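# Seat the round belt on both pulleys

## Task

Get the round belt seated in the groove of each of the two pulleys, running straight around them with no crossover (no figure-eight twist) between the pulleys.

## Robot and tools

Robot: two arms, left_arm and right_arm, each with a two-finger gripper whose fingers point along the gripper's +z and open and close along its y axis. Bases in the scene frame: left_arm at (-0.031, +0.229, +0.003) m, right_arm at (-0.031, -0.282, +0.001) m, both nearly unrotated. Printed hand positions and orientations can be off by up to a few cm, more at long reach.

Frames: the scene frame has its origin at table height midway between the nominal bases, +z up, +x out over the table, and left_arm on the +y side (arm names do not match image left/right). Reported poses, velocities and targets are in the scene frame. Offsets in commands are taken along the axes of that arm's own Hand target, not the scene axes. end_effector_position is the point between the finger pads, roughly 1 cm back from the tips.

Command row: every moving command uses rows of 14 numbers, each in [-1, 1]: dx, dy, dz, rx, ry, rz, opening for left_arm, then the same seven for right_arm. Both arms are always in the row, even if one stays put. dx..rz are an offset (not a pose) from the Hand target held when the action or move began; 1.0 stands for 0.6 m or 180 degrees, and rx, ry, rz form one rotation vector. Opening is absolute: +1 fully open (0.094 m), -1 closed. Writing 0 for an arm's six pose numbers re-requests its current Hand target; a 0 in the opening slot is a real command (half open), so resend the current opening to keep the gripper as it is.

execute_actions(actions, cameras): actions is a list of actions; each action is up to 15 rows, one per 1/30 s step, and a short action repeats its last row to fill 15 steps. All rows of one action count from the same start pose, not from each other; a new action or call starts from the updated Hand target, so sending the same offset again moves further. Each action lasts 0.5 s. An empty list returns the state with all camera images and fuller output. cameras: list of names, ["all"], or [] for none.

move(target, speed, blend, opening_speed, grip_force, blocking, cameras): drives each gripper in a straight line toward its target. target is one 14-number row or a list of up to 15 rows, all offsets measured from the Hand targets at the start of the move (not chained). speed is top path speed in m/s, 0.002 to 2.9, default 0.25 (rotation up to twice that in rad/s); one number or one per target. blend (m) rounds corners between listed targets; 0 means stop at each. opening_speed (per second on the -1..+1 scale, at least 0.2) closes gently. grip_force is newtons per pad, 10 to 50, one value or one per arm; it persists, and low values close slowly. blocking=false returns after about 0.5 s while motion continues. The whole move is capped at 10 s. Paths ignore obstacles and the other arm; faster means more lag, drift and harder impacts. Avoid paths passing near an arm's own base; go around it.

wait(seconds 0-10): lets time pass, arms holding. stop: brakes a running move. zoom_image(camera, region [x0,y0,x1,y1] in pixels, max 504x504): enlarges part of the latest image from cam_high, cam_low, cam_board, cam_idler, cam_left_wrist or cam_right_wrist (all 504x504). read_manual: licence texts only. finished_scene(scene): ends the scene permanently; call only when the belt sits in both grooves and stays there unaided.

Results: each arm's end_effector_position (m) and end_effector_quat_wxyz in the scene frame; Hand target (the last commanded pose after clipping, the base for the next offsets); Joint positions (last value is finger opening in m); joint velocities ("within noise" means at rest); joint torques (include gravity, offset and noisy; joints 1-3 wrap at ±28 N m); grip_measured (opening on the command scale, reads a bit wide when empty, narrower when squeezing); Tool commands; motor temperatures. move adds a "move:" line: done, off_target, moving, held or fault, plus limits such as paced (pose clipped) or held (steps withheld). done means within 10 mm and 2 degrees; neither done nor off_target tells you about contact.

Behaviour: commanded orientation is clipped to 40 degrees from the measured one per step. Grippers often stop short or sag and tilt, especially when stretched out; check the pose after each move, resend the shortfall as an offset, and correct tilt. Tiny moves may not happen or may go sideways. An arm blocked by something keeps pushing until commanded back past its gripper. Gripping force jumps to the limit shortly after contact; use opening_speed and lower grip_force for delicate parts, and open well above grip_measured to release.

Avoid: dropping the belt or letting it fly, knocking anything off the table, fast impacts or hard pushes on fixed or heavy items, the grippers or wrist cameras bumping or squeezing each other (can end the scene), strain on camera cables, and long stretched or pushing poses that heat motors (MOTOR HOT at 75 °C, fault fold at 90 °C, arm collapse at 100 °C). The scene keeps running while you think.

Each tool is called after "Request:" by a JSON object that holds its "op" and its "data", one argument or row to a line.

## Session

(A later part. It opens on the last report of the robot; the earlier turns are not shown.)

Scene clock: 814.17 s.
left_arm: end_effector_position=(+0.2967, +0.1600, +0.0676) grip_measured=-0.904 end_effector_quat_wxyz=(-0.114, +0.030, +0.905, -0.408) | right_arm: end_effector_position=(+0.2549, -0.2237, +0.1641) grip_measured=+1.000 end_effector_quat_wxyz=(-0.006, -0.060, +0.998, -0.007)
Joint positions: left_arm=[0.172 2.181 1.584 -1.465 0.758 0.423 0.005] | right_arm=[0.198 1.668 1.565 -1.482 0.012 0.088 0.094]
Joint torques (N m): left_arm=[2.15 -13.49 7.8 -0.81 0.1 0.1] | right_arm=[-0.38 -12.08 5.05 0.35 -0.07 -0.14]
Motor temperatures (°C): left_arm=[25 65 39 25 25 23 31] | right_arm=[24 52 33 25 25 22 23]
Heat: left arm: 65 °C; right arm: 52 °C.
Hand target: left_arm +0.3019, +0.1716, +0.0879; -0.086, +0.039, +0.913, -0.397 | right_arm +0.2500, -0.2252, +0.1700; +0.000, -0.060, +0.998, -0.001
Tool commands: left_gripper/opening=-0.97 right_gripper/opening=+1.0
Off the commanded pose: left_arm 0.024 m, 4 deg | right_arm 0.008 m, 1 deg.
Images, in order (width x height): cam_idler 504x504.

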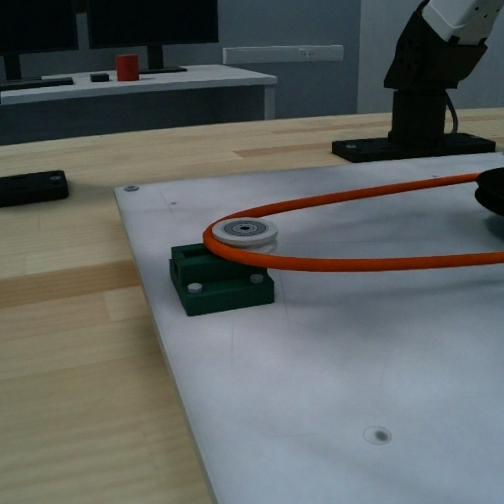

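Request:
{"op": "move", "data": {
  "target": [0.0021,-0.0053,-0.0121,0,0,0,-0.97,0,0,0,0,0,0,1],
  "speed": 0.06,
  "cameras": ["cam_board","cam_left_wrist"]
}}

Request:
{"op": "zoom_image", "data": {
  "camera": "cam_board",
  "region": [340, 160, 504, 340]
}}

Scene clock: 828.47 s.
left_arm: end_effector_position=(+0.2968, +0.1617, +0.0724) grip_measured=-0.904 end_effector_quat_wxyz=(-0.116, +0.032, +0.905, -0.408) | right_arm: end_effector_position=(+0.2549, -0.2237, +0.1641) grip_measured=+1.000 end_effector_quat_wxyz=(-0.006, -0.060, +0.998, -0.007)
Joint positions: left_arm=[0.175 2.181 1.603 -1.492 0.753 0.432 0.005] | right_arm=[0.198 1.668 1.565 -1.482 0.012 0.088 0.094]
Joint torques (N m): left_arm=[2.7 -13.75 8.14 -0.88 0.11 0.09] | right_arm=[-0.29 -12.11 5.01 0.34 -0.12 -0.08]
Motor temperatures (°C): left_arm=[25 68 39 25 25 23 31] | right_arm=[24 52 33 25 25 22 23]
Heat: left arm: 68 °C; right arm: 52 °C.
Hand target: left_arm +0.3020, +0.1749, +0.0951; -0.086, +0.039, +0.913, -0.397 | right_arm +0.2500, -0.2252, +0.1700; +0.000, -0.060, +0.998, -0.001
Off the commanded pose: left_arm 0.027 m, 4 deg | right_arm 0.008 m, 1 deg.
move: off_target (left_arm)
Images, in order (width x height): cam_board 504x504, cam_left_wrist 504x504.

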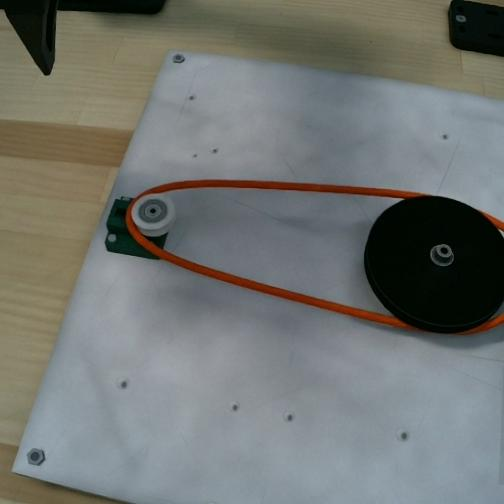

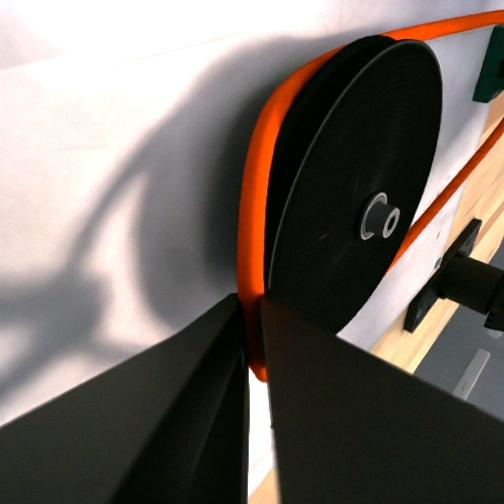

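Scaled by 2.800 from the camera's 504x504 image, which has a finer 720x720 frame.

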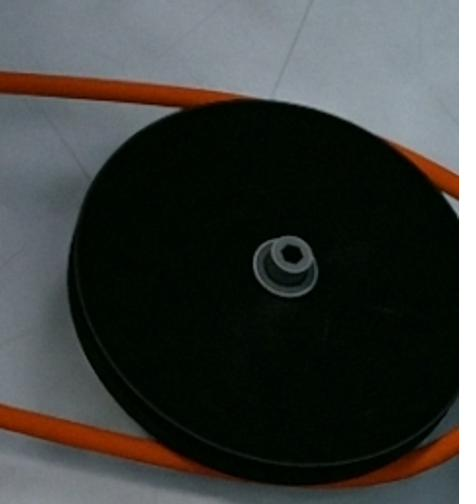

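Request:
{"op": "move", "data": {
  "target": [0.0021,-0.0098,-0.0134,0,0,0,-0.97,0,0,0,0,0,0,1],
  "speed": 0.08,
  "cameras": ["cam_board","cam_left_wrist"]
}}

Request:
{"op": "zoom_image", "data": {
  "camera": "cam_board",
  "region": [340, 160, 504, 340]
}}

Scene clock: 835.40 s.
left_arm: end_effector_position=(+0.2974, +0.1624, +0.0774) grip_measured=-0.904 end_effector_quat_wxyz=(-0.117, +0.034, +0.905, -0.407) | right_arm: end_effector_position=(+0.2549, -0.2237, +0.1641) grip_measured=+1.000 end_effector_quat_wxyz=(-0.006, -0.060, +0.998, -0.007)
Joint positions: left_arm=[0.175 2.181 1.624 -1.518 0.749 0.437 0.005] | right_arm=[0.198 1.668 1.565 -1.482 0.012 0.088 0.094]
Joint torques (N m): left_arm=[3.18 -14.34 8.8 -1.02 0.14 0.08] | right_arm=[-0.38 -12.12 4.92 0.32 -0.11 -0.12]
Motor temperatures (°C): left_arm=[25 69 40 25 25 23 31] | right_arm=[24 52 33 25 25 22 23]
Heat: left arm: 69 °C; right arm: 52 °C.
Hand target: left_arm +0.3022, +0.1768, +0.1050; -0.086, +0.039, +0.913, -0.397 | right_arm +0.2500, -0.2252, +0.1700; +0.000, -0.060, +0.998, -0.001
Off the commanded pose: left_arm 0.031 m, 4 deg | right_arm 0.008 m, 1 deg.
move: off_target (left_arm)
Images, in order (width x height): cam_board 504x504, cam_left_wrist 504x504.

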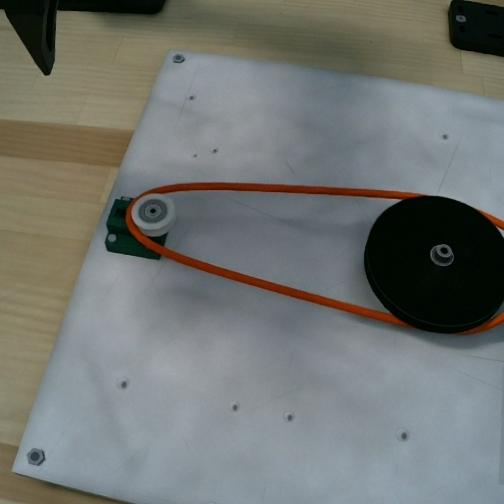

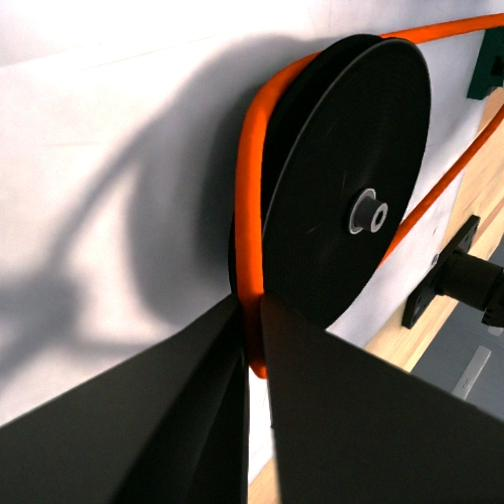

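Scaled by 2.800 from the camera's 504x504 image, which has a finer 720x720 frame.

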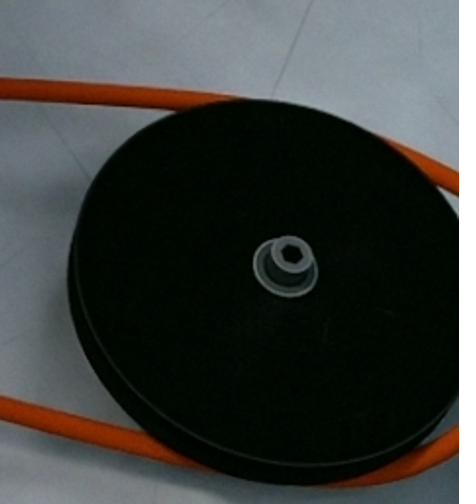

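Request:
{"op": "move", "data": {
  "target": [0.0021,-0.0098,-0.0134,0,0,0,-0.97,0,0,0,0,0,0,1],
  "speed": 0.08,
  "cameras": ["cam_left_wrist"]
}}

Request:
{"op": "zoom_image", "data": {
  "camera": "cam_left_wrist",
  "region": [200, 0, 450, 300]
}}

Scene clock: 843.33 s.
left_arm: end_effector_position=(+0.2976, +0.1631, +0.0807) grip_measured=-0.904 end_effector_quat_wxyz=(-0.117, +0.036, +0.907, -0.404) | right_arm: end_effector_position=(+0.2549, -0.2237, +0.1641) grip_measured=+1.000 end_effector_quat_wxyz=(-0.006, -0.060, +0.998, -0.007)
Joint positions: left_arm=[0.175 2.176 1.634 -1.528 0.743 0.438 0.004] | right_arm=[0.198 1.668 1.565 -1.482 0.012 0.088 0.094]
Joint torques (N m): left_arm=[3.55 -15.47 9.01 -1.07 0.18 0.03] | right_arm=[-0.32 -12.03 5.08 0.32 -0.09 -0.13]
Motor temperatures (°C): left_arm=[25 71 41 25 25 23 31] | right_arm=[24 52 33 25 25 22 23]
Heat: left arm: 71 °C; right arm: 52 °C.
Hand target: left_arm +0.3025, +0.1787, +0.1149; -0.086, +0.039, +0.913, -0.397 | right_arm +0.2500, -0.2252, +0.1700; +0.000, -0.060, +0.998, -0.001
Off the commanded pose: left_arm 0.038 m, 4 deg | right_arm 0.008 m, 1 deg.
joint sent to its limit (left arm) — joint 4 (wrist pitch), lower limit. The joint targets still meet the commanded pose.
move: off_target (left_arm)
Images, in order (width x height): cam_left_wrist 504x504.

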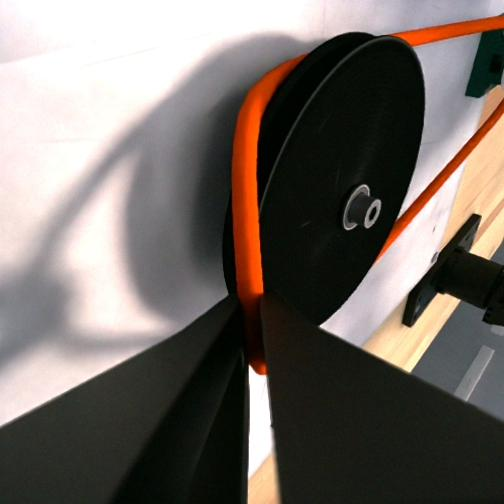

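Scaled by 1.680 from the camera's 504x504 image, which has a finer 720x720 frame.

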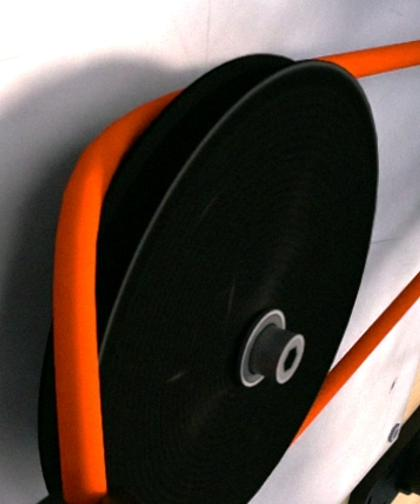

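Request:
{"op": "move", "data": {
  "target": [-0.0905,0.0255,0.0298,0,0,0,-0.97,0,0,0,0,0,0,1],
  "speed": 0.06,
  "cameras": ["cam_board","cam_left_wrist"]
}}

Request:
{"op": "zoom_image", "data": {
  "camera": "cam_left_wrist",
  "region": [200, 0, 450, 300]
}}

Request:
{"op": "zoom_image", "data": {
  "camera": "cam_board",
  "region": [340, 160, 504, 340]
}}

Scene clock: 865.07 s.
left_arm: end_effector_position=(+0.3286, +0.1572, +0.0760) grip_measured=-0.905 end_effector_quat_wxyz=(-0.131, +0.045, +0.909, -0.394) | right_arm: end_effector_position=(+0.2549, -0.2237, +0.1641) grip_measured=+1.000 end_effector_quat_wxyz=(-0.006, -0.060, +0.998, -0.007)
Joint positions: left_arm=[0.138 2.321 1.864 -1.614 0.727 0.417 0.004] | right_arm=[0.198 1.668 1.565 -1.482 0.012 0.088 0.094]
Joint torques (N m): left_arm=[3 -10.58 10.45 -0.25 0.5 -0.24] | right_arm=[-0.49 -12.04 5.11 0.3 -0.11 -0.12]
Motor temperatures (°C): left_arm=[26 75 40 26 25 23 32] | right_arm=[24 52 33 25 25 22 23]
Heat: left arm: 75 °C; right arm: 52 °C. Fold the left arm in close to its base, or ease its load, before you think long.
Hand target: left_arm +0.3526, +0.1687, +0.0849; -0.086, +0.039, +0.913, -0.397 | right_arm +0.2500, -0.2252, +0.1700; +0.000, -0.060, +0.998, -0.001
Off the commanded pose: left_arm 0.028 m, 5 deg | right_arm 0.008 m, 1 deg.
MOTOR HOT: joint 2 (shoulder) of the left arm reports 75 °C; the controller's stop level is 90 °C. To cool a motor, set the load down, stop pushing, or move to a pose that needs little force.
joint read past its limit (left arm) — joint 4 (wrist pitch), lower limit.
joint sent to its limit (left arm) — joint 4 (wrist pitch), lower limit. The joint targets still meet the commanded pose.
move: off_target (left_arm)
Images, in order (width x height): cam_board 504x504, cam_left_wrist 504x504.

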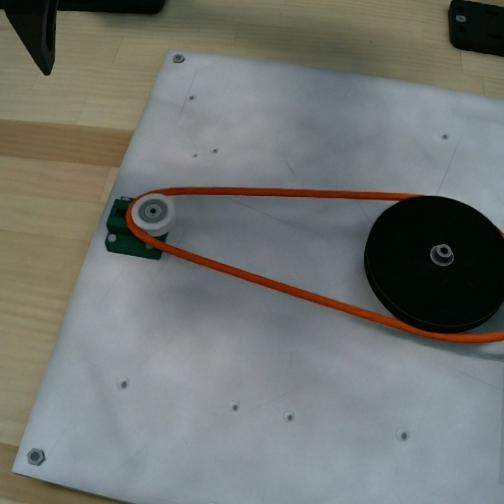

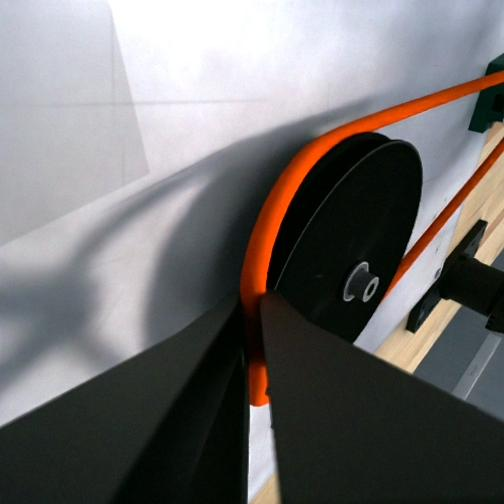

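Scaled by 1.680 from the camera's 504x504 image, which has a finer 720x720 frame.

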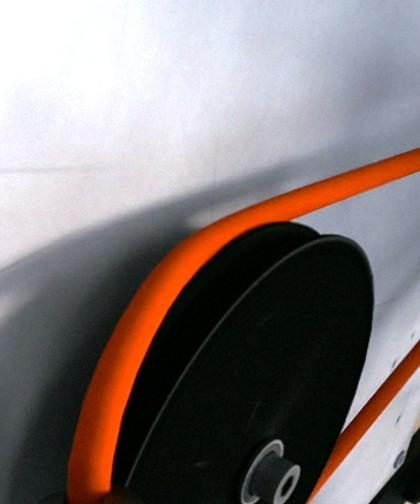

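Scaled by 2.800 from the camera's 504x504 image, which has a finer 720x720 frame.

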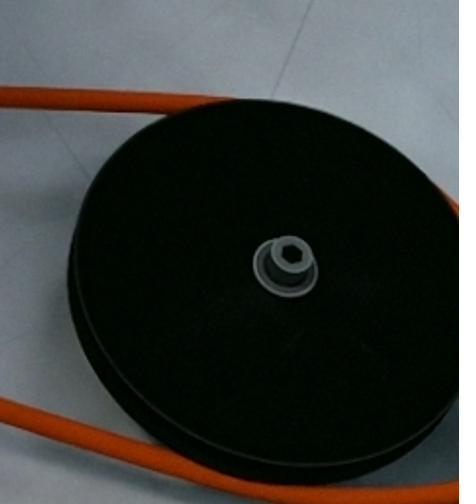

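Request:
{"op": "move", "data": {
  "target": [-0.049,0,-0.0094,0,0,0,-0.97,0,0,0,0,0,0,1],
  "speed": 0.08,
  "cameras": ["cam_board","cam_left_wrist"]
}}

Request:
{"op": "zoom_image", "data": {
  "camera": "cam_left_wrist",
  "region": [200, 50, 450, 350]
}}

Request:
{"op": "zoom_image", "data": {
  "camera": "cam_board",
  "region": [340, 180, 504, 360]
}}

Scene clock: 877.83 s.
left_arm: end_effector_position=(+0.3518, +0.1460, +0.0727) grip_measured=-0.905 end_effector_quat_wxyz=(-0.119, +0.051, +0.911, -0.390) | right_arm: end_effector_position=(+0.2549, -0.2237, +0.1641) grip_measured=+1.000 end_effector_quat_wxyz=(-0.006, -0.060, +0.998, -0.007)
Joint positions: left_arm=[0.105 2.389 1.986 -1.614 0.739 0.378 0.004] | right_arm=[0.198 1.668 1.565 -1.482 0.012 0.088 0.094]
Joint torques (N m): left_arm=[5.56 -10.76 12.52 -0.18 0.5 -0.37] | right_arm=[-0.47 -12.03 5.24 0.35 -0.13 -0.09]
Motor temperatures (°C): left_arm=[26 75 41 25 25 23 32] | right_arm=[24 52 33 25 25 22 23]
Heat: left arm: 75 °C; right arm: 52 °C. Fold the left arm in close to its base, or ease its load, before you think long.
Hand target: left_arm +0.3825, +0.1686, +0.0850; -0.086, +0.039, +0.913, -0.397 | right_arm +0.2500, -0.2252, +0.1700; +0.000, -0.060, +0.998, -0.001
Off the commanded pose: left_arm 0.040 m, 4 deg | right_arm 0.008 m, 1 deg.
MOTOR HOT: still on. Joint 2 (shoulder) of the left arm reports 75 °C.
joint read past its limit (left arm) — joint 4 (wrist pitch), lower limit.
joint sent to its limit (left arm) — joint 4 (wrist pitch), lower limit. The joint targets are off in orientation, not in position.
move: off_target (left_arm)
Images, in order (width x height): cam_board 504x504, cam_left_wrist 504x504.

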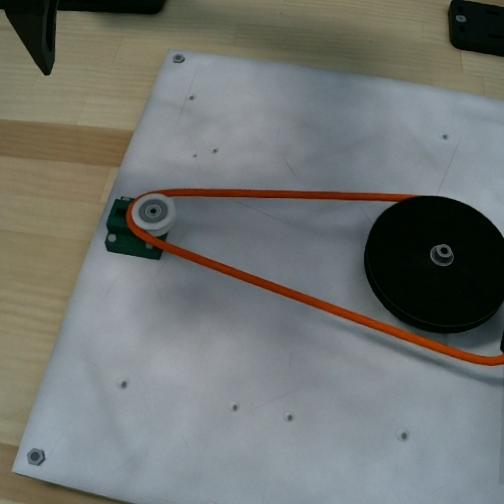

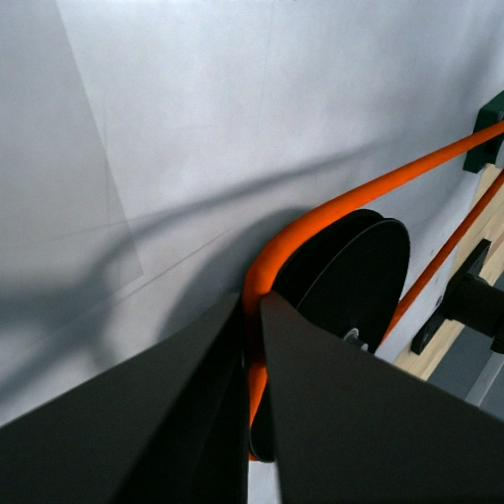

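Scaled by 1.680 from the camera's 504x504 image, which has a finer 720x720 frame.

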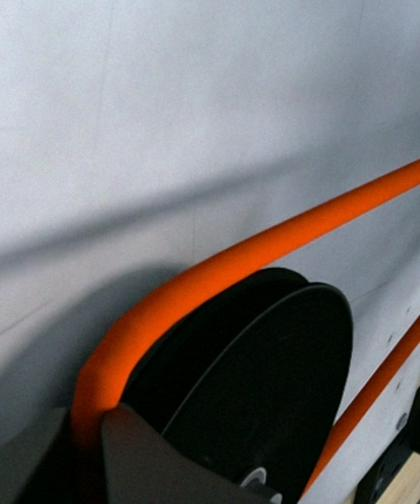

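Scaled by 2.800 from the camera's 504x504 image, which has a finer 720x720 frame.

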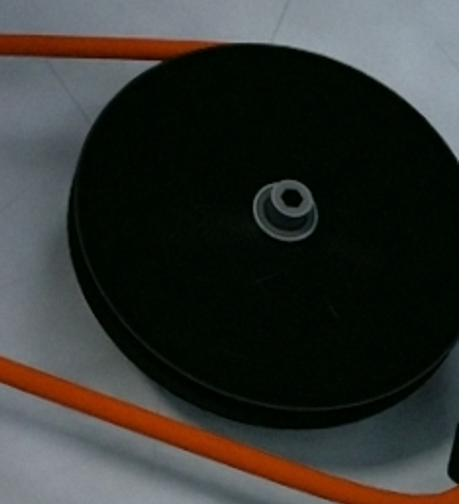

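Request:
{"op": "move", "data": {
  "target": [-0.0042,0.0244,0.0223,0,0,0,-0.97,0,0,0,0,0,0,1],
  "speed": 0.08,
  "cameras": ["cam_left_wrist"]
}}

Request:
{"op": "zoom_image", "data": {
  "camera": "cam_left_wrist",
  "region": [200, 50, 450, 350]
}}

Scene clock: 886.87 s.
left_arm: end_effector_position=(+0.3550, +0.1433, +0.0601) grip_measured=-0.905 end_effector_quat_wxyz=(-0.130, +0.044, +0.906, -0.401) | right_arm: end_effector_position=(+0.2549, -0.2237, +0.1641) grip_measured=+1.000 end_effector_quat_wxyz=(-0.006, -0.060, +0.998, -0.007)
Joint positions: left_arm=[0.104 2.44 2.006 -1.614 0.759 0.379 0.004] | right_arm=[0.198 1.668 1.565 -1.482 0.012 0.088 0.094]
Joint torques (N m): left_arm=[5.48 -10.25 11.75 -0.22 0.26 -0.12] | right_arm=[-0.54 -12.03 5.22 0.34 -0.13 -0.11]
Motor temperatures (°C): left_arm=[26 72 44 24 25 23 32] | right_arm=[24 53 33 25 25 22 23]
Heat: left arm: 72 °C; right arm: 53 °C. Fold the left arm in close to its base, or ease its load, before you think long.
Hand target: left_arm +0.3825, +0.1687, +0.0650; -0.086, +0.039, +0.913, -0.397 | right_arm +0.2500, -0.2252, +0.1700; +0.000, -0.060, +0.998, -0.001
Off the commanded pose: left_arm 0.038 m, 5 deg | right_arm 0.008 m, 1 deg.
MOTOR HOT: still on. Joint 2 (shoulder) of the left arm reports 72 °C.
joint read past its limit (left arm) — joint 4 (wrist pitch), lower limit.
joint sent to its limit (left arm) — joint 4 (wrist pitch), lower limit. The joint targets still meet the commanded pose.
move: off_target (left_arm)
Images, in order (width x height): cam_left_wrist 504x504.

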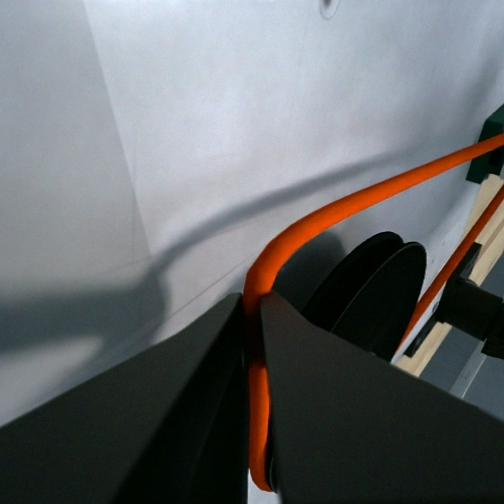

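Scaled by 1.680 from the camera's 504x504 image, which has a finer 720x720 frame.

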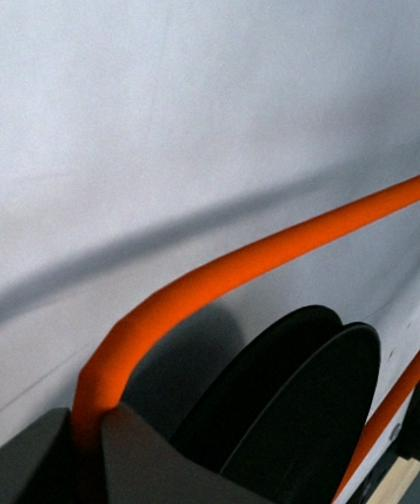

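Request:
{"op": "move", "data": {
  "target": [0.0826,0.0045,0.0123,0,0,0,-0.97,0,0,0,0,0,0,1],
  "speed": 0.06,
  "cameras": ["cam_left_wrist"]
}}

Request:
{"op": "zoom_image", "data": {
  "camera": "cam_left_wrist",
  "region": [200, 50, 450, 350]
}}

Scene clock: 896.63 s.
left_arm: end_effector_position=(+0.3170, +0.1594, +0.0581) grip_measured=-0.905 end_effector_quat_wxyz=(-0.144, +0.021, +0.899, -0.413) | right_arm: end_effector_position=(+0.2549, -0.2237, +0.1641) grip_measured=+1.000 end_effector_quat_wxyz=(-0.006, -0.060, +0.998, -0.007)
Joint positions: left_arm=[0.161 2.323 1.759 -1.56 0.76 0.418 0.004] | right_arm=[0.198 1.668 1.565 -1.482 0.012 0.088 0.094]
Joint torques (N m): left_arm=[2.17 -13.97 5.2 -0.04 0.09 0.04] | right_arm=[-0.31 -12.04 5.15 0.34 -0.11 -0.11]
Motor temperatures (°C): left_arm=[27 70 47 24 25 23 32] | right_arm=[24 53 33 25 25 22 23]
Heat: left arm: 70 °C; right arm: 53 °C.
Hand target: left_arm +0.3324, +0.1722, +0.0643; -0.086, +0.039, +0.913, -0.397 | right_arm +0.2500, -0.2252, +0.1700; +0.000, -0.060, +0.998, -0.001
Off the commanded pose: left_arm 0.021 m, 7 deg | right_arm 0.008 m, 1 deg.
MOTOR HOT: cleared for the motors of the left arm.
move: off_target (left_arm)
Images, in order (width x height): cam_left_wrist 504x504.

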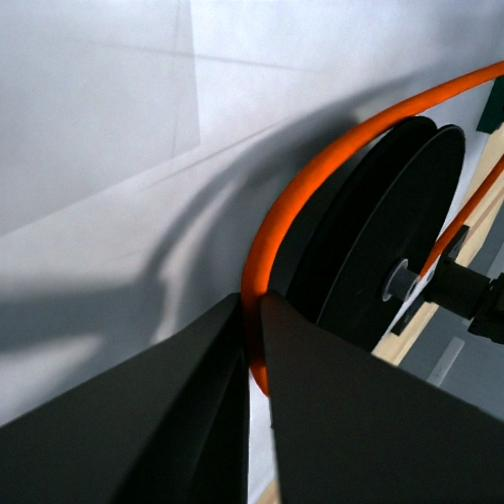

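Scaled by 1.680 from the camera's 504x504 image, which has a finer 720x720 frame.

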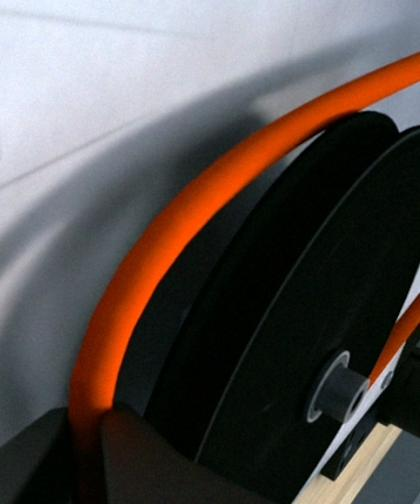

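Request:
{"op": "move", "data": {
  "target": [0.0025,-0.0146,-0.0134,0,0,0,-0.97,0,0,0,0,0,0,1],
  "speed": 0.06,
  "cameras": ["cam_left_wrist","cam_board"]
}}

Request:
{"op": "zoom_image", "data": {
  "camera": "cam_left_wrist",
  "region": [200, 50, 450, 350]
}}

Request:
{"op": "zoom_image", "data": {
  "camera": "cam_board",
  "region": [340, 180, 504, 360]
}}

Scene clock: 906.90 s.
left_arm: end_effector_position=(+0.3179, +0.1595, +0.0630) grip_measured=-0.905 end_effector_quat_wxyz=(-0.137, +0.024, +0.901, -0.412) | right_arm: end_effector_position=(+0.2549, -0.2237, +0.1641) grip_measured=+1.000 end_effector_quat_wxyz=(-0.006, -0.060, +0.998, -0.007)
Joint positions: left_arm=[0.161 2.308 1.759 -1.559 0.76 0.418 0.004] | right_arm=[0.198 1.668 1.565 -1.482 0.012 0.088 0.094]
Joint torques (N m): left_arm=[2.13 -14.08 7.16 -0.33 0.11 0.01] | right_arm=[-0.29 -12.01 5.05 0.41 -0.09 -0.08]
Motor temperatures (°C): left_arm=[26 73 45 24 25 23 32] | right_arm=[24 53 33 25 25 22 23]
Heat: left arm: 73 °C; right arm: 53 °C.
Hand target: left_arm +0.3325, +0.1722, +0.0762; -0.086, +0.040, +0.913, -0.397 | right_arm +0.2500, -0.2252, +0.1700; +0.000, -0.060, +0.998, -0.001
Off the commanded pose: left_arm 0.023 m, 7 deg | right_arm 0.008 m, 1 deg.
move: off_target (left_arm)
Images, in order (width x height): cam_board 504x504, cam_left_wrist 504x504.

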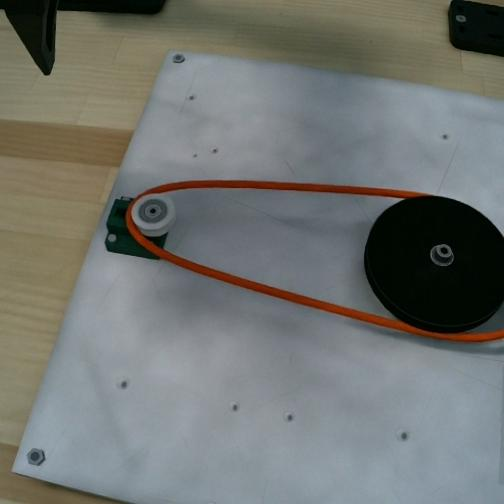

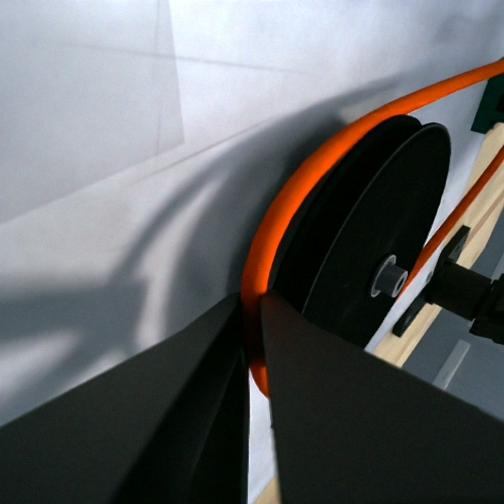

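Scaled by 1.680 from the camera's 504x504 image, which has a finer 720x720 frame.

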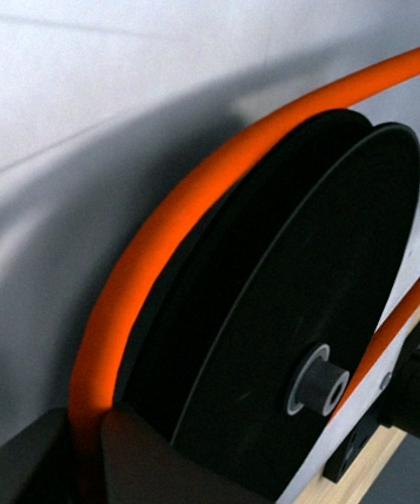

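Scaled by 2.800 from the camera's 504x504 image, which has a finer 720x720 frame.

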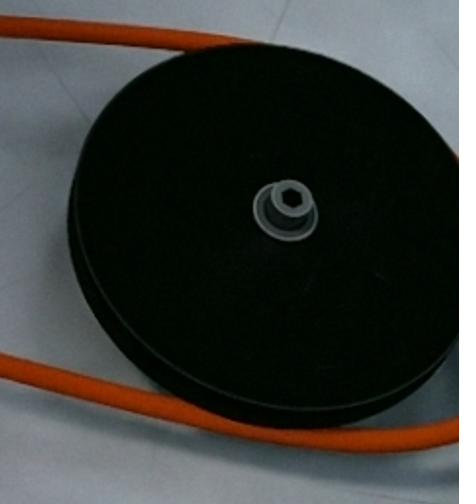

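Request:
{"op": "move", "data": {
  "target": [
    [-0.0806,-0.0071,-0.0224,0,0,0,-0.97,0,0,0,0,0,0,1],
    [0.0012,-0.0073,-0.0067,0,0,0,-0.97,0,0,0,0,0,0,1]
  ],
  "speed": 0.1,
  "cameras": ["cam_left_wrist","cam_board"]
}}

Request:
{"op": "zoom_image", "data": {
  "camera": "cam_left_wrist",
  "region": [200, 50, 450, 350]
}}

Request:
{"op": "zoom_image", "data": {
  "camera": "cam_board",
  "region": [340, 180, 504, 360]
}}

Scene clock: 920.17 s.
left_arm: end_effector_position=(+0.3177, +0.1600, +0.0702) grip_measured=-0.905 end_effector_quat_wxyz=(-0.143, +0.027, +0.902, -0.406) | right_arm: end_effector_position=(+0.2549, -0.2237, +0.1641) grip_measured=+1.000 end_effector_quat_wxyz=(-0.006, -0.060, +0.998, -0.007)
Joint positions: left_arm=[0.157 2.306 1.79 -1.598 0.745 0.419 0.004] | right_arm=[0.198 1.668 1.565 -1.482 0.012 0.088 0.094]
Joint torques (N m): left_arm=[2.52 -14.23 5.68 -0.17 0.25 0.02] | right_arm=[-0.28 -12.01 5.15 0.37 -0.09 -0.07]
Motor temperatures (°C): left_arm=[26 81 45 24 25 23 32] | right_arm=[24 53 33 25 25 22 23]
Heat: left arm: 81 °C; right arm: 53 °C. Fold the left arm in close to its base, or ease its load, before you think long.
Hand target: left_arm +0.3325, +0.1722, +0.0822; -0.086, +0.039, +0.913, -0.397 | right_arm +0.2500, -0.2252, +0.1700; +0.000, -0.060, +0.998, -0.001
Off the commanded pose: left_arm 0.023 m, 7 deg | right_arm 0.008 m, 1 deg.
MOTOR HOT: joint 2 (shoulder) of the left arm reports 81 °C; the controller's stop level is 90 °C. To cool a motor, set the load down, stop pushing, or move to a pose that needs little force.
joint read past its limit (left arm) — joint 4 (wrist pitch), lower limit.
move: off_target (left_arm)
Images, in order (width x height): cam_board 504x504, cam_left_wrist 504x504.

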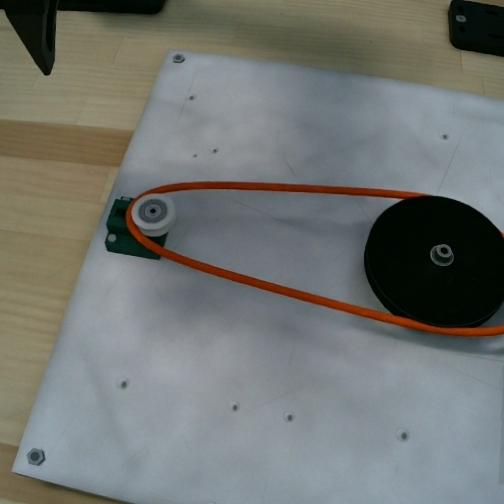

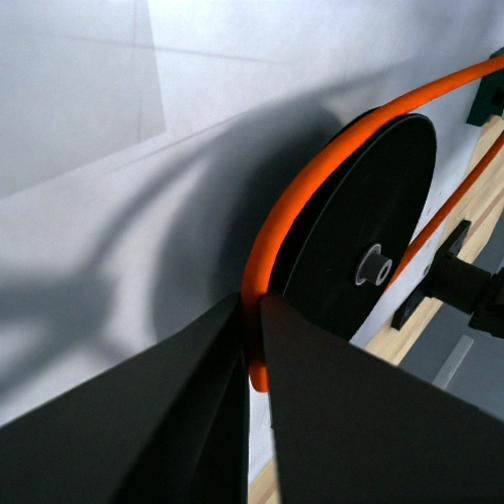

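Scaled by 1.680 from the camera's 504x504 image, which has a finer 720x720 frame.

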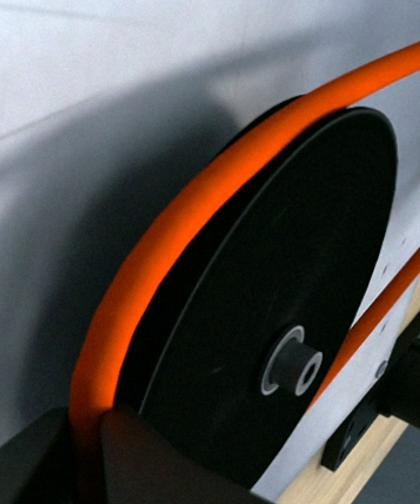

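Scaled by 2.800 from the camera's 504x504 image, which has a finer 720x720 frame.

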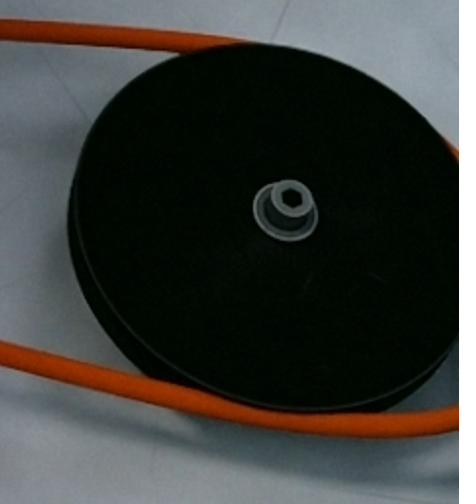

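Request:
{"op": "move", "data": {
  "target": [0.0962,-0.0011,0.0293,0,0,0,-0.97,0,0,0,0,0,0,1],
  "speed": 0.1,
  "cameras": ["cam_left_wrist","cam_board"]
}}

Request:
{"op": "zoom_image", "data": {
  "camera": "cam_left_wrist",
  "region": [200, 0, 450, 300]
}}

Request:
{"op": "zoom_image", "data": {
  "camera": "cam_board",
  "region": [340, 160, 504, 340]
}}

Scene clock: 932.17 s.
left_arm: end_effector_position=(+0.2759, +0.1601, +0.0686) grip_measured=-0.905 end_effector_quat_wxyz=(-0.097, +0.033, +0.908, -0.407) | right_arm: end_effector_position=(+0.2549, -0.2237, +0.1641) grip_measured=+1.000 end_effector_quat_wxyz=(-0.006, -0.060, +0.998, -0.007)
Joint positions: left_arm=[0.184 2.078 1.436 -1.39 0.758 0.428 0.004] | right_arm=[0.198 1.668 1.565 -1.482 0.012 0.088 0.094]
Joint torques (N m): left_arm=[1.31 -11.88 4.46 -0.67 0.09 0.08] | right_arm=[-0.36 -11.96 4.97 0.38 -0.07 -0.12]
Motor temperatures (°C): left_arm=[26 81 43 24 25 23 32] | right_arm=[24 53 33 25 25 22 23]
Heat: left arm: 81 °C; right arm: 53 °C. Fold the left arm in close to its base, or ease its load, before you think long.
Hand target: left_arm +0.2726, +0.1671, +0.0782; -0.086, +0.040, +0.913, -0.397 | right_arm +0.2500, -0.2252, +0.1700; +0.000, -0.060, +0.998, -0.001
Off the commanded pose: left_arm 0.012 m, 2 deg | right_arm 0.008 m, 1 deg.
MOTOR HOT: still on. Joint 2 (shoulder) of the left arm reports 81 °C.
move: off_target (left_arm)
Images, in order (width x height): cam_board 504x504, cam_left_wrist 504x504.

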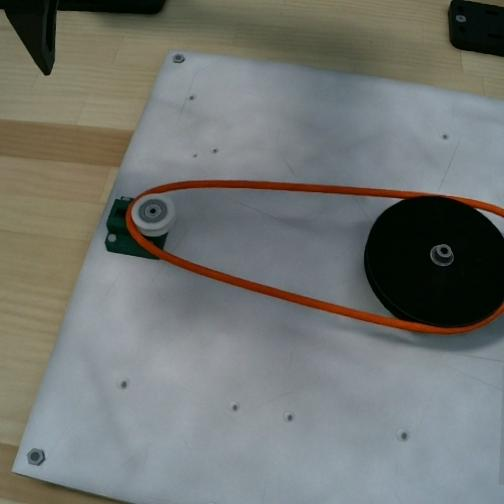

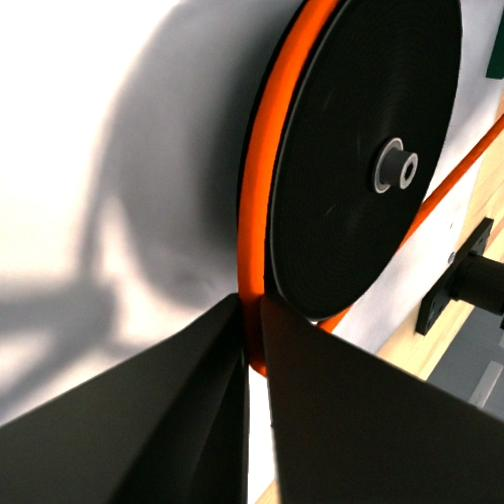

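Scaled by 1.680 from the camera's 504x504 image, which has a finer 720x720 frame.

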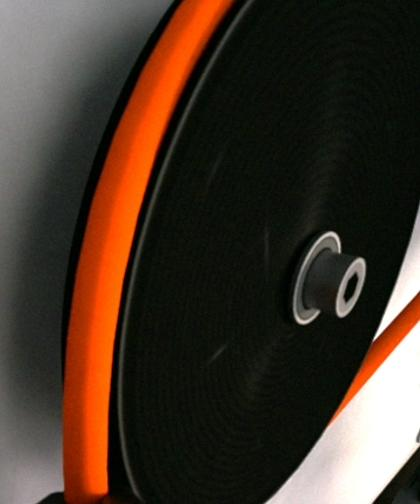

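Scaled by 2.800 from the camera's 504x504 image, which has a finer 720x720 frame.

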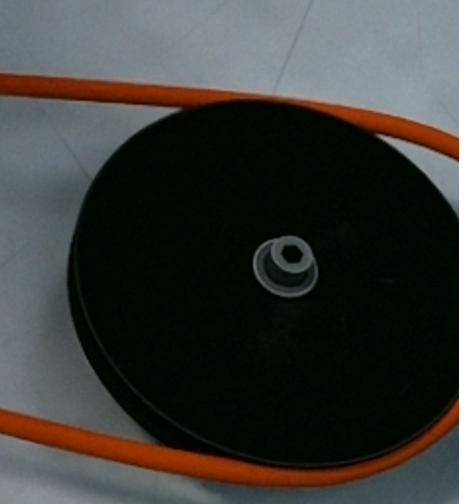

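Request:
{"op": "move", "data": {
  "target": [0.048,-0.0058,0.0153,0,0,0,-0.97,0,0,0,0,0,0,1],
  "speed": 0.1,
  "cameras": ["cam_left_wrist","cam_board","cam_low"]
}}

Request:
{"op": "zoom_image", "data": {
  "camera": "cam_board",
  "region": [340, 160, 504, 340]
}}

Request:
{"op": "zoom_image", "data": {
  "camera": "cam_left_wrist",
  "region": [230, 60, 480, 360]
}}

Scene clock: 940.43 s.
left_arm: end_effector_position=(+0.2572, +0.1556, +0.0682) grip_measured=-0.905 end_effector_quat_wxyz=(-0.071, +0.040, +0.909, -0.409) | right_arm: end_effector_position=(+0.2549, -0.2237, +0.1641) grip_measured=+1.000 end_effector_quat_wxyz=(-0.006, -0.060, +0.998, -0.007)
Joint positions: left_arm=[0.186 1.972 1.286 -1.294 0.774 0.428 0.004] | right_arm=[0.198 1.668 1.565 -1.482 0.012 0.088 0.094]
Joint torques (N m): left_arm=[1.2 -11.1 3.99 -1 -0.04 0.11] | right_arm=[-0.5 -12.04 5.07 0.32 -0.12 -0.13]
Motor temperatures (°C): left_arm=[26 83 42 24 25 23 32] | right_arm=[24 53 33 25 25 22 23]
Heat: left arm: 83 °C; right arm: 53 °C. Fold the left arm in close to its base, or ease its load, before you think long.
Hand target: left_arm +0.2425, +0.1623, +0.0781; -0.086, +0.039, +0.913, -0.397 | right_arm +0.2500, -0.2252, +0.1700; +0.000, -0.060, +0.998, -0.001
Off the commanded pose: left_arm 0.019 m, 2 deg | right_arm 0.008 m, 1 deg.
MOTOR HOT: still on. Joint 2 (shoulder) of the left arm reports 83 °C.
move: off_target (left_arm)
Images, in order (width x height): cam_low 504x504, cam_board 504x504, cam_left_wrist 504x504.

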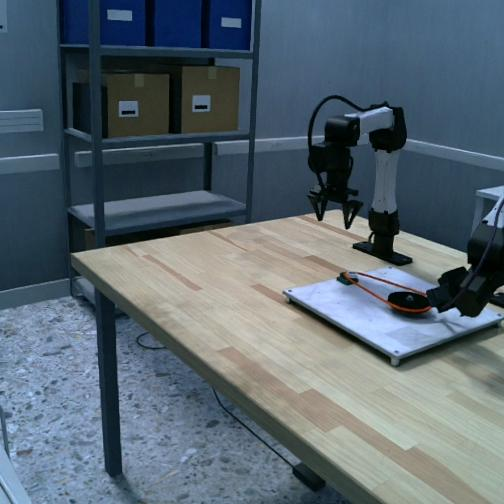

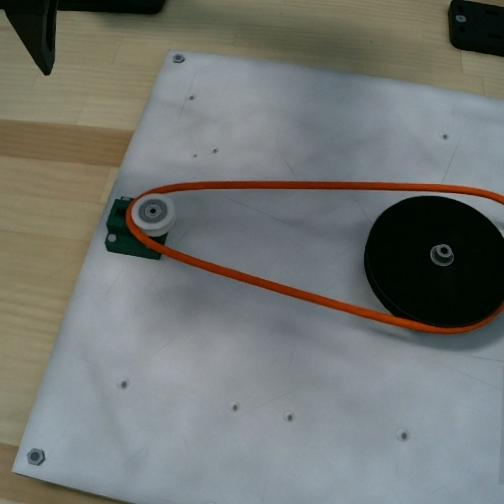

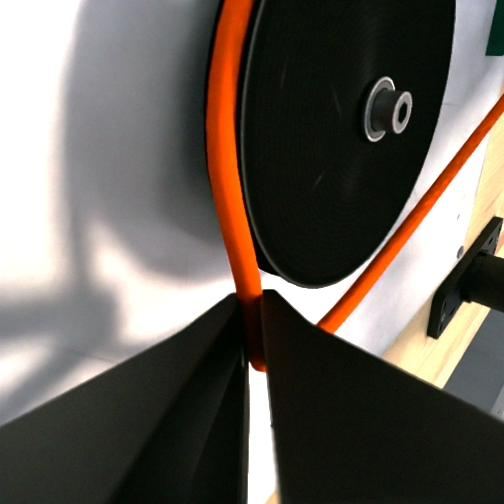

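Scaled by 2.800 from the camera's 504x504 image, which has a finer 720x720 frame.

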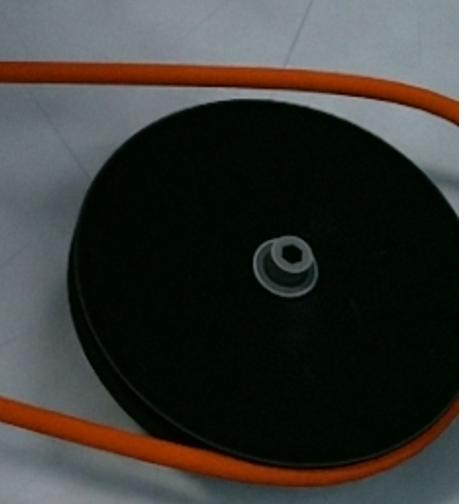

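Scaled by 1.680 from the camera's 504x504 image, which has a finer 720x720 frame.

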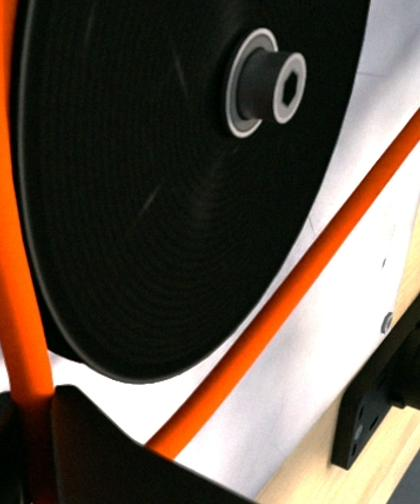

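Request:
{"op": "move", "data": {
  "target": [-0.0837,-0.0088,-0.0061,0,0,0,-0.97,0,0,0,0,0,0,1],
  "speed": 0.1,
  "cameras": ["cam_left_wrist","cam_board"]
}}

Request:
{"op": "zoom_image", "data": {
  "camera": "cam_board",
  "region": [340, 160, 504, 340]
}}

Request:
{"op": "zoom_image", "data": {
  "camera": "cam_left_wrist",
  "region": [220, 0, 470, 350]
}}

Scene clock: 949.93 s.
left_arm: end_effector_position=(+0.2910, +0.1518, +0.0797) grip_measured=-0.905 end_effector_quat_wxyz=(-0.078, +0.043, +0.911, -0.403) | right_arm: end_effector_position=(+0.2549, -0.2237, +0.1641) grip_measured=+1.000 end_effector_quat_wxyz=(-0.006, -0.060, +0.998, -0.007)
Joint positions: left_arm=[0.153 2.072 1.492 -1.384 0.77 0.394 0.004] | right_arm=[0.198 1.668 1.565 -1.482 0.012 0.088 0.094]
Joint torques (N m): left_arm=[-0.18 -7.45 7.35 -0.54 0.19 -0.14] | right_arm=[-0.35 -12.11 4.94 0.33 -0.04 -0.06]
Motor temperatures (°C): left_arm=[26 82 41 25 25 23 32] | right_arm=[24 53 33 25 25 22 23]
Heat: left arm: 82 °C; right arm: 53 °C. Fold the left arm in close to its base, or ease its load, before you think long.
Hand target: left_arm +0.2925, +0.1543, +0.0782; -0.086, +0.039, +0.913, -0.397 | right_arm +0.2500, -0.2252, +0.1700; +0.000, -0.060, +0.998, -0.001
Off the commanded pose: left_arm 0.003 m, 1 deg | right_arm 0.008 m, 1 deg.
MOTOR HOT: still on. Joint 2 (shoulder) of the left arm reports 82 °C.
move: done
Images, in order (width x height): cam_board 504x504, cam_left_wrist 504x504.

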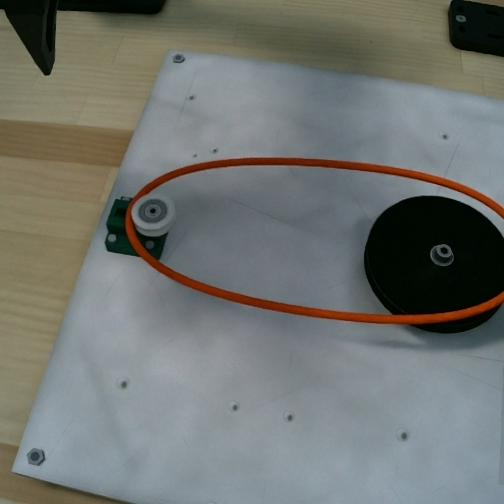

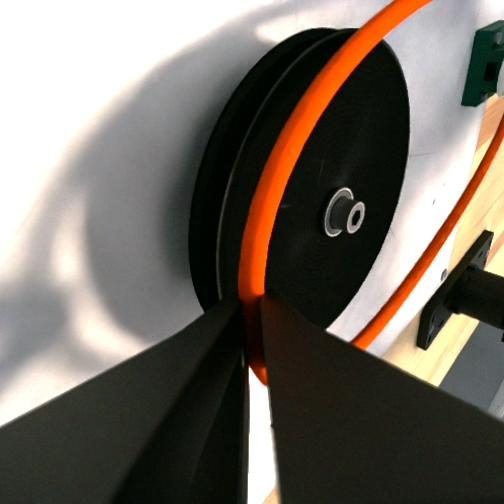

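Scaled by 2.800 from the camera's 504x504 image, which has a finer 720x720 frame.

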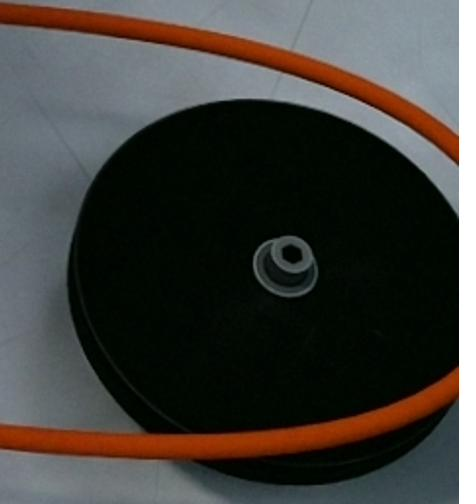

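Scaled by 1.440 from the camera's 504x504 image, which has a finer 720x720 frame.

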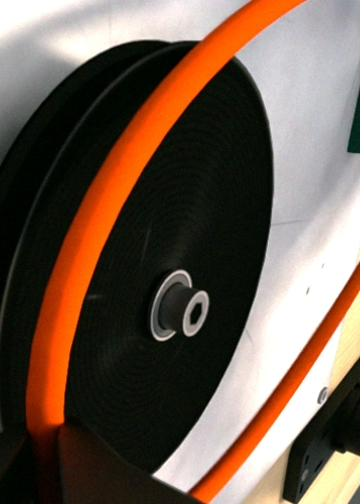

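Request:
{"op": "wait", "data": {
  "seconds": 10
}}

Request:
{"op": "wait", "data": {
  "seconds": 10
}}

Scene clock: 983.63 s.
left_arm: end_effector_position=(+0.2910, +0.1518, +0.0797) grip_measured=-0.905 end_effector_quat_wxyz=(-0.078, +0.043, +0.911, -0.403) | right_arm: end_effector_position=(+0.2549, -0.2237, +0.1641) grip_measured=+1.000 end_effector_quat_wxyz=(-0.006, -0.060, +0.998, -0.007)
Joint positions: left_arm=[0.153 2.072 1.492 -1.384 0.77 0.394 0.004] | right_arm=[0.198 1.668 1.565 -1.482 0.012 0.088 0.094]
Joint torques (N m): left_arm=[-0.08 -7.42 7.36 -0.53 0.18 -0.14] | right_arm=[-0.54 -12.04 5.03 0.35 -0.1 -0.09]
Motor temperatures (°C): left_arm=[25 69 40 24 25 23 32] | right_arm=[24 54 33 25 25 22 23]
Heat: left arm: 69 °C; right arm: 54 °C.
Hand target: left_arm +0.2925, +0.1543, +0.0782; -0.086, +0.039, +0.913, -0.397 | right_arm +0.2500, -0.2252, +0.1700; +0.000, -0.060, +0.998, -0.001
Tool commands: left_gripper/opening=-0.97 right_gripper/opening=+1.0
Off the commanded pose: left_arm 0.003 m, 1 deg | right_arm 0.008 m, 1 deg.
MOTOR HOT: cleared for the motors of the left arm.
wait: 10.00 s; at rest from the start

Scene clock: 993.63 s.
left_arm: end_effector_position=(+0.2910, +0.1518, +0.0797) grip_measured=-0.905 end_effector_quat_wxyz=(-0.078, +0.043, +0.911, -0.403) | right_arm: end_effector_position=(+0.2549, -0.2237, +0.1641) grip_measured=+1.000 end_effector_quat_wxyz=(-0.006, -0.060, +0.998, -0.007)
Joint positions: left_arm=[0.153 2.072 1.492 -1.384 0.77 0.394 0.004] | right_arm=[0.198 1.668 1.565 -1.482 0.012 0.088 0.094]
Joint torques (N m): left_arm=[-0.12 -7.42 7.27 -0.54 0.18 -0.13] | right_arm=[-0.21 -12.1 4.94 0.32 -0.1 -0.14]
Motor temperatures (°C): left_arm=[25 67 41 24 25 23 32] | right_arm=[24 54 33 25 25 22 23]
Heat: left arm: 67 °C; right arm: 54 °C.
Hand target: left_arm +0.2925, +0.1543, +0.0782; -0.086, +0.039, +0.913, -0.397 | right_arm +0.2500, -0.2252, +0.1700; +0.000, -0.060, +0.998, -0.001
Tool commands: left_gripper/opening=-0.97 right_gripper/opening=+1.0
Off the commanded pose: left_arm 0.003 m, 1 deg | right_arm 0.008 m, 1 deg.
wait: 10.00 s; at rest by 0.17 s


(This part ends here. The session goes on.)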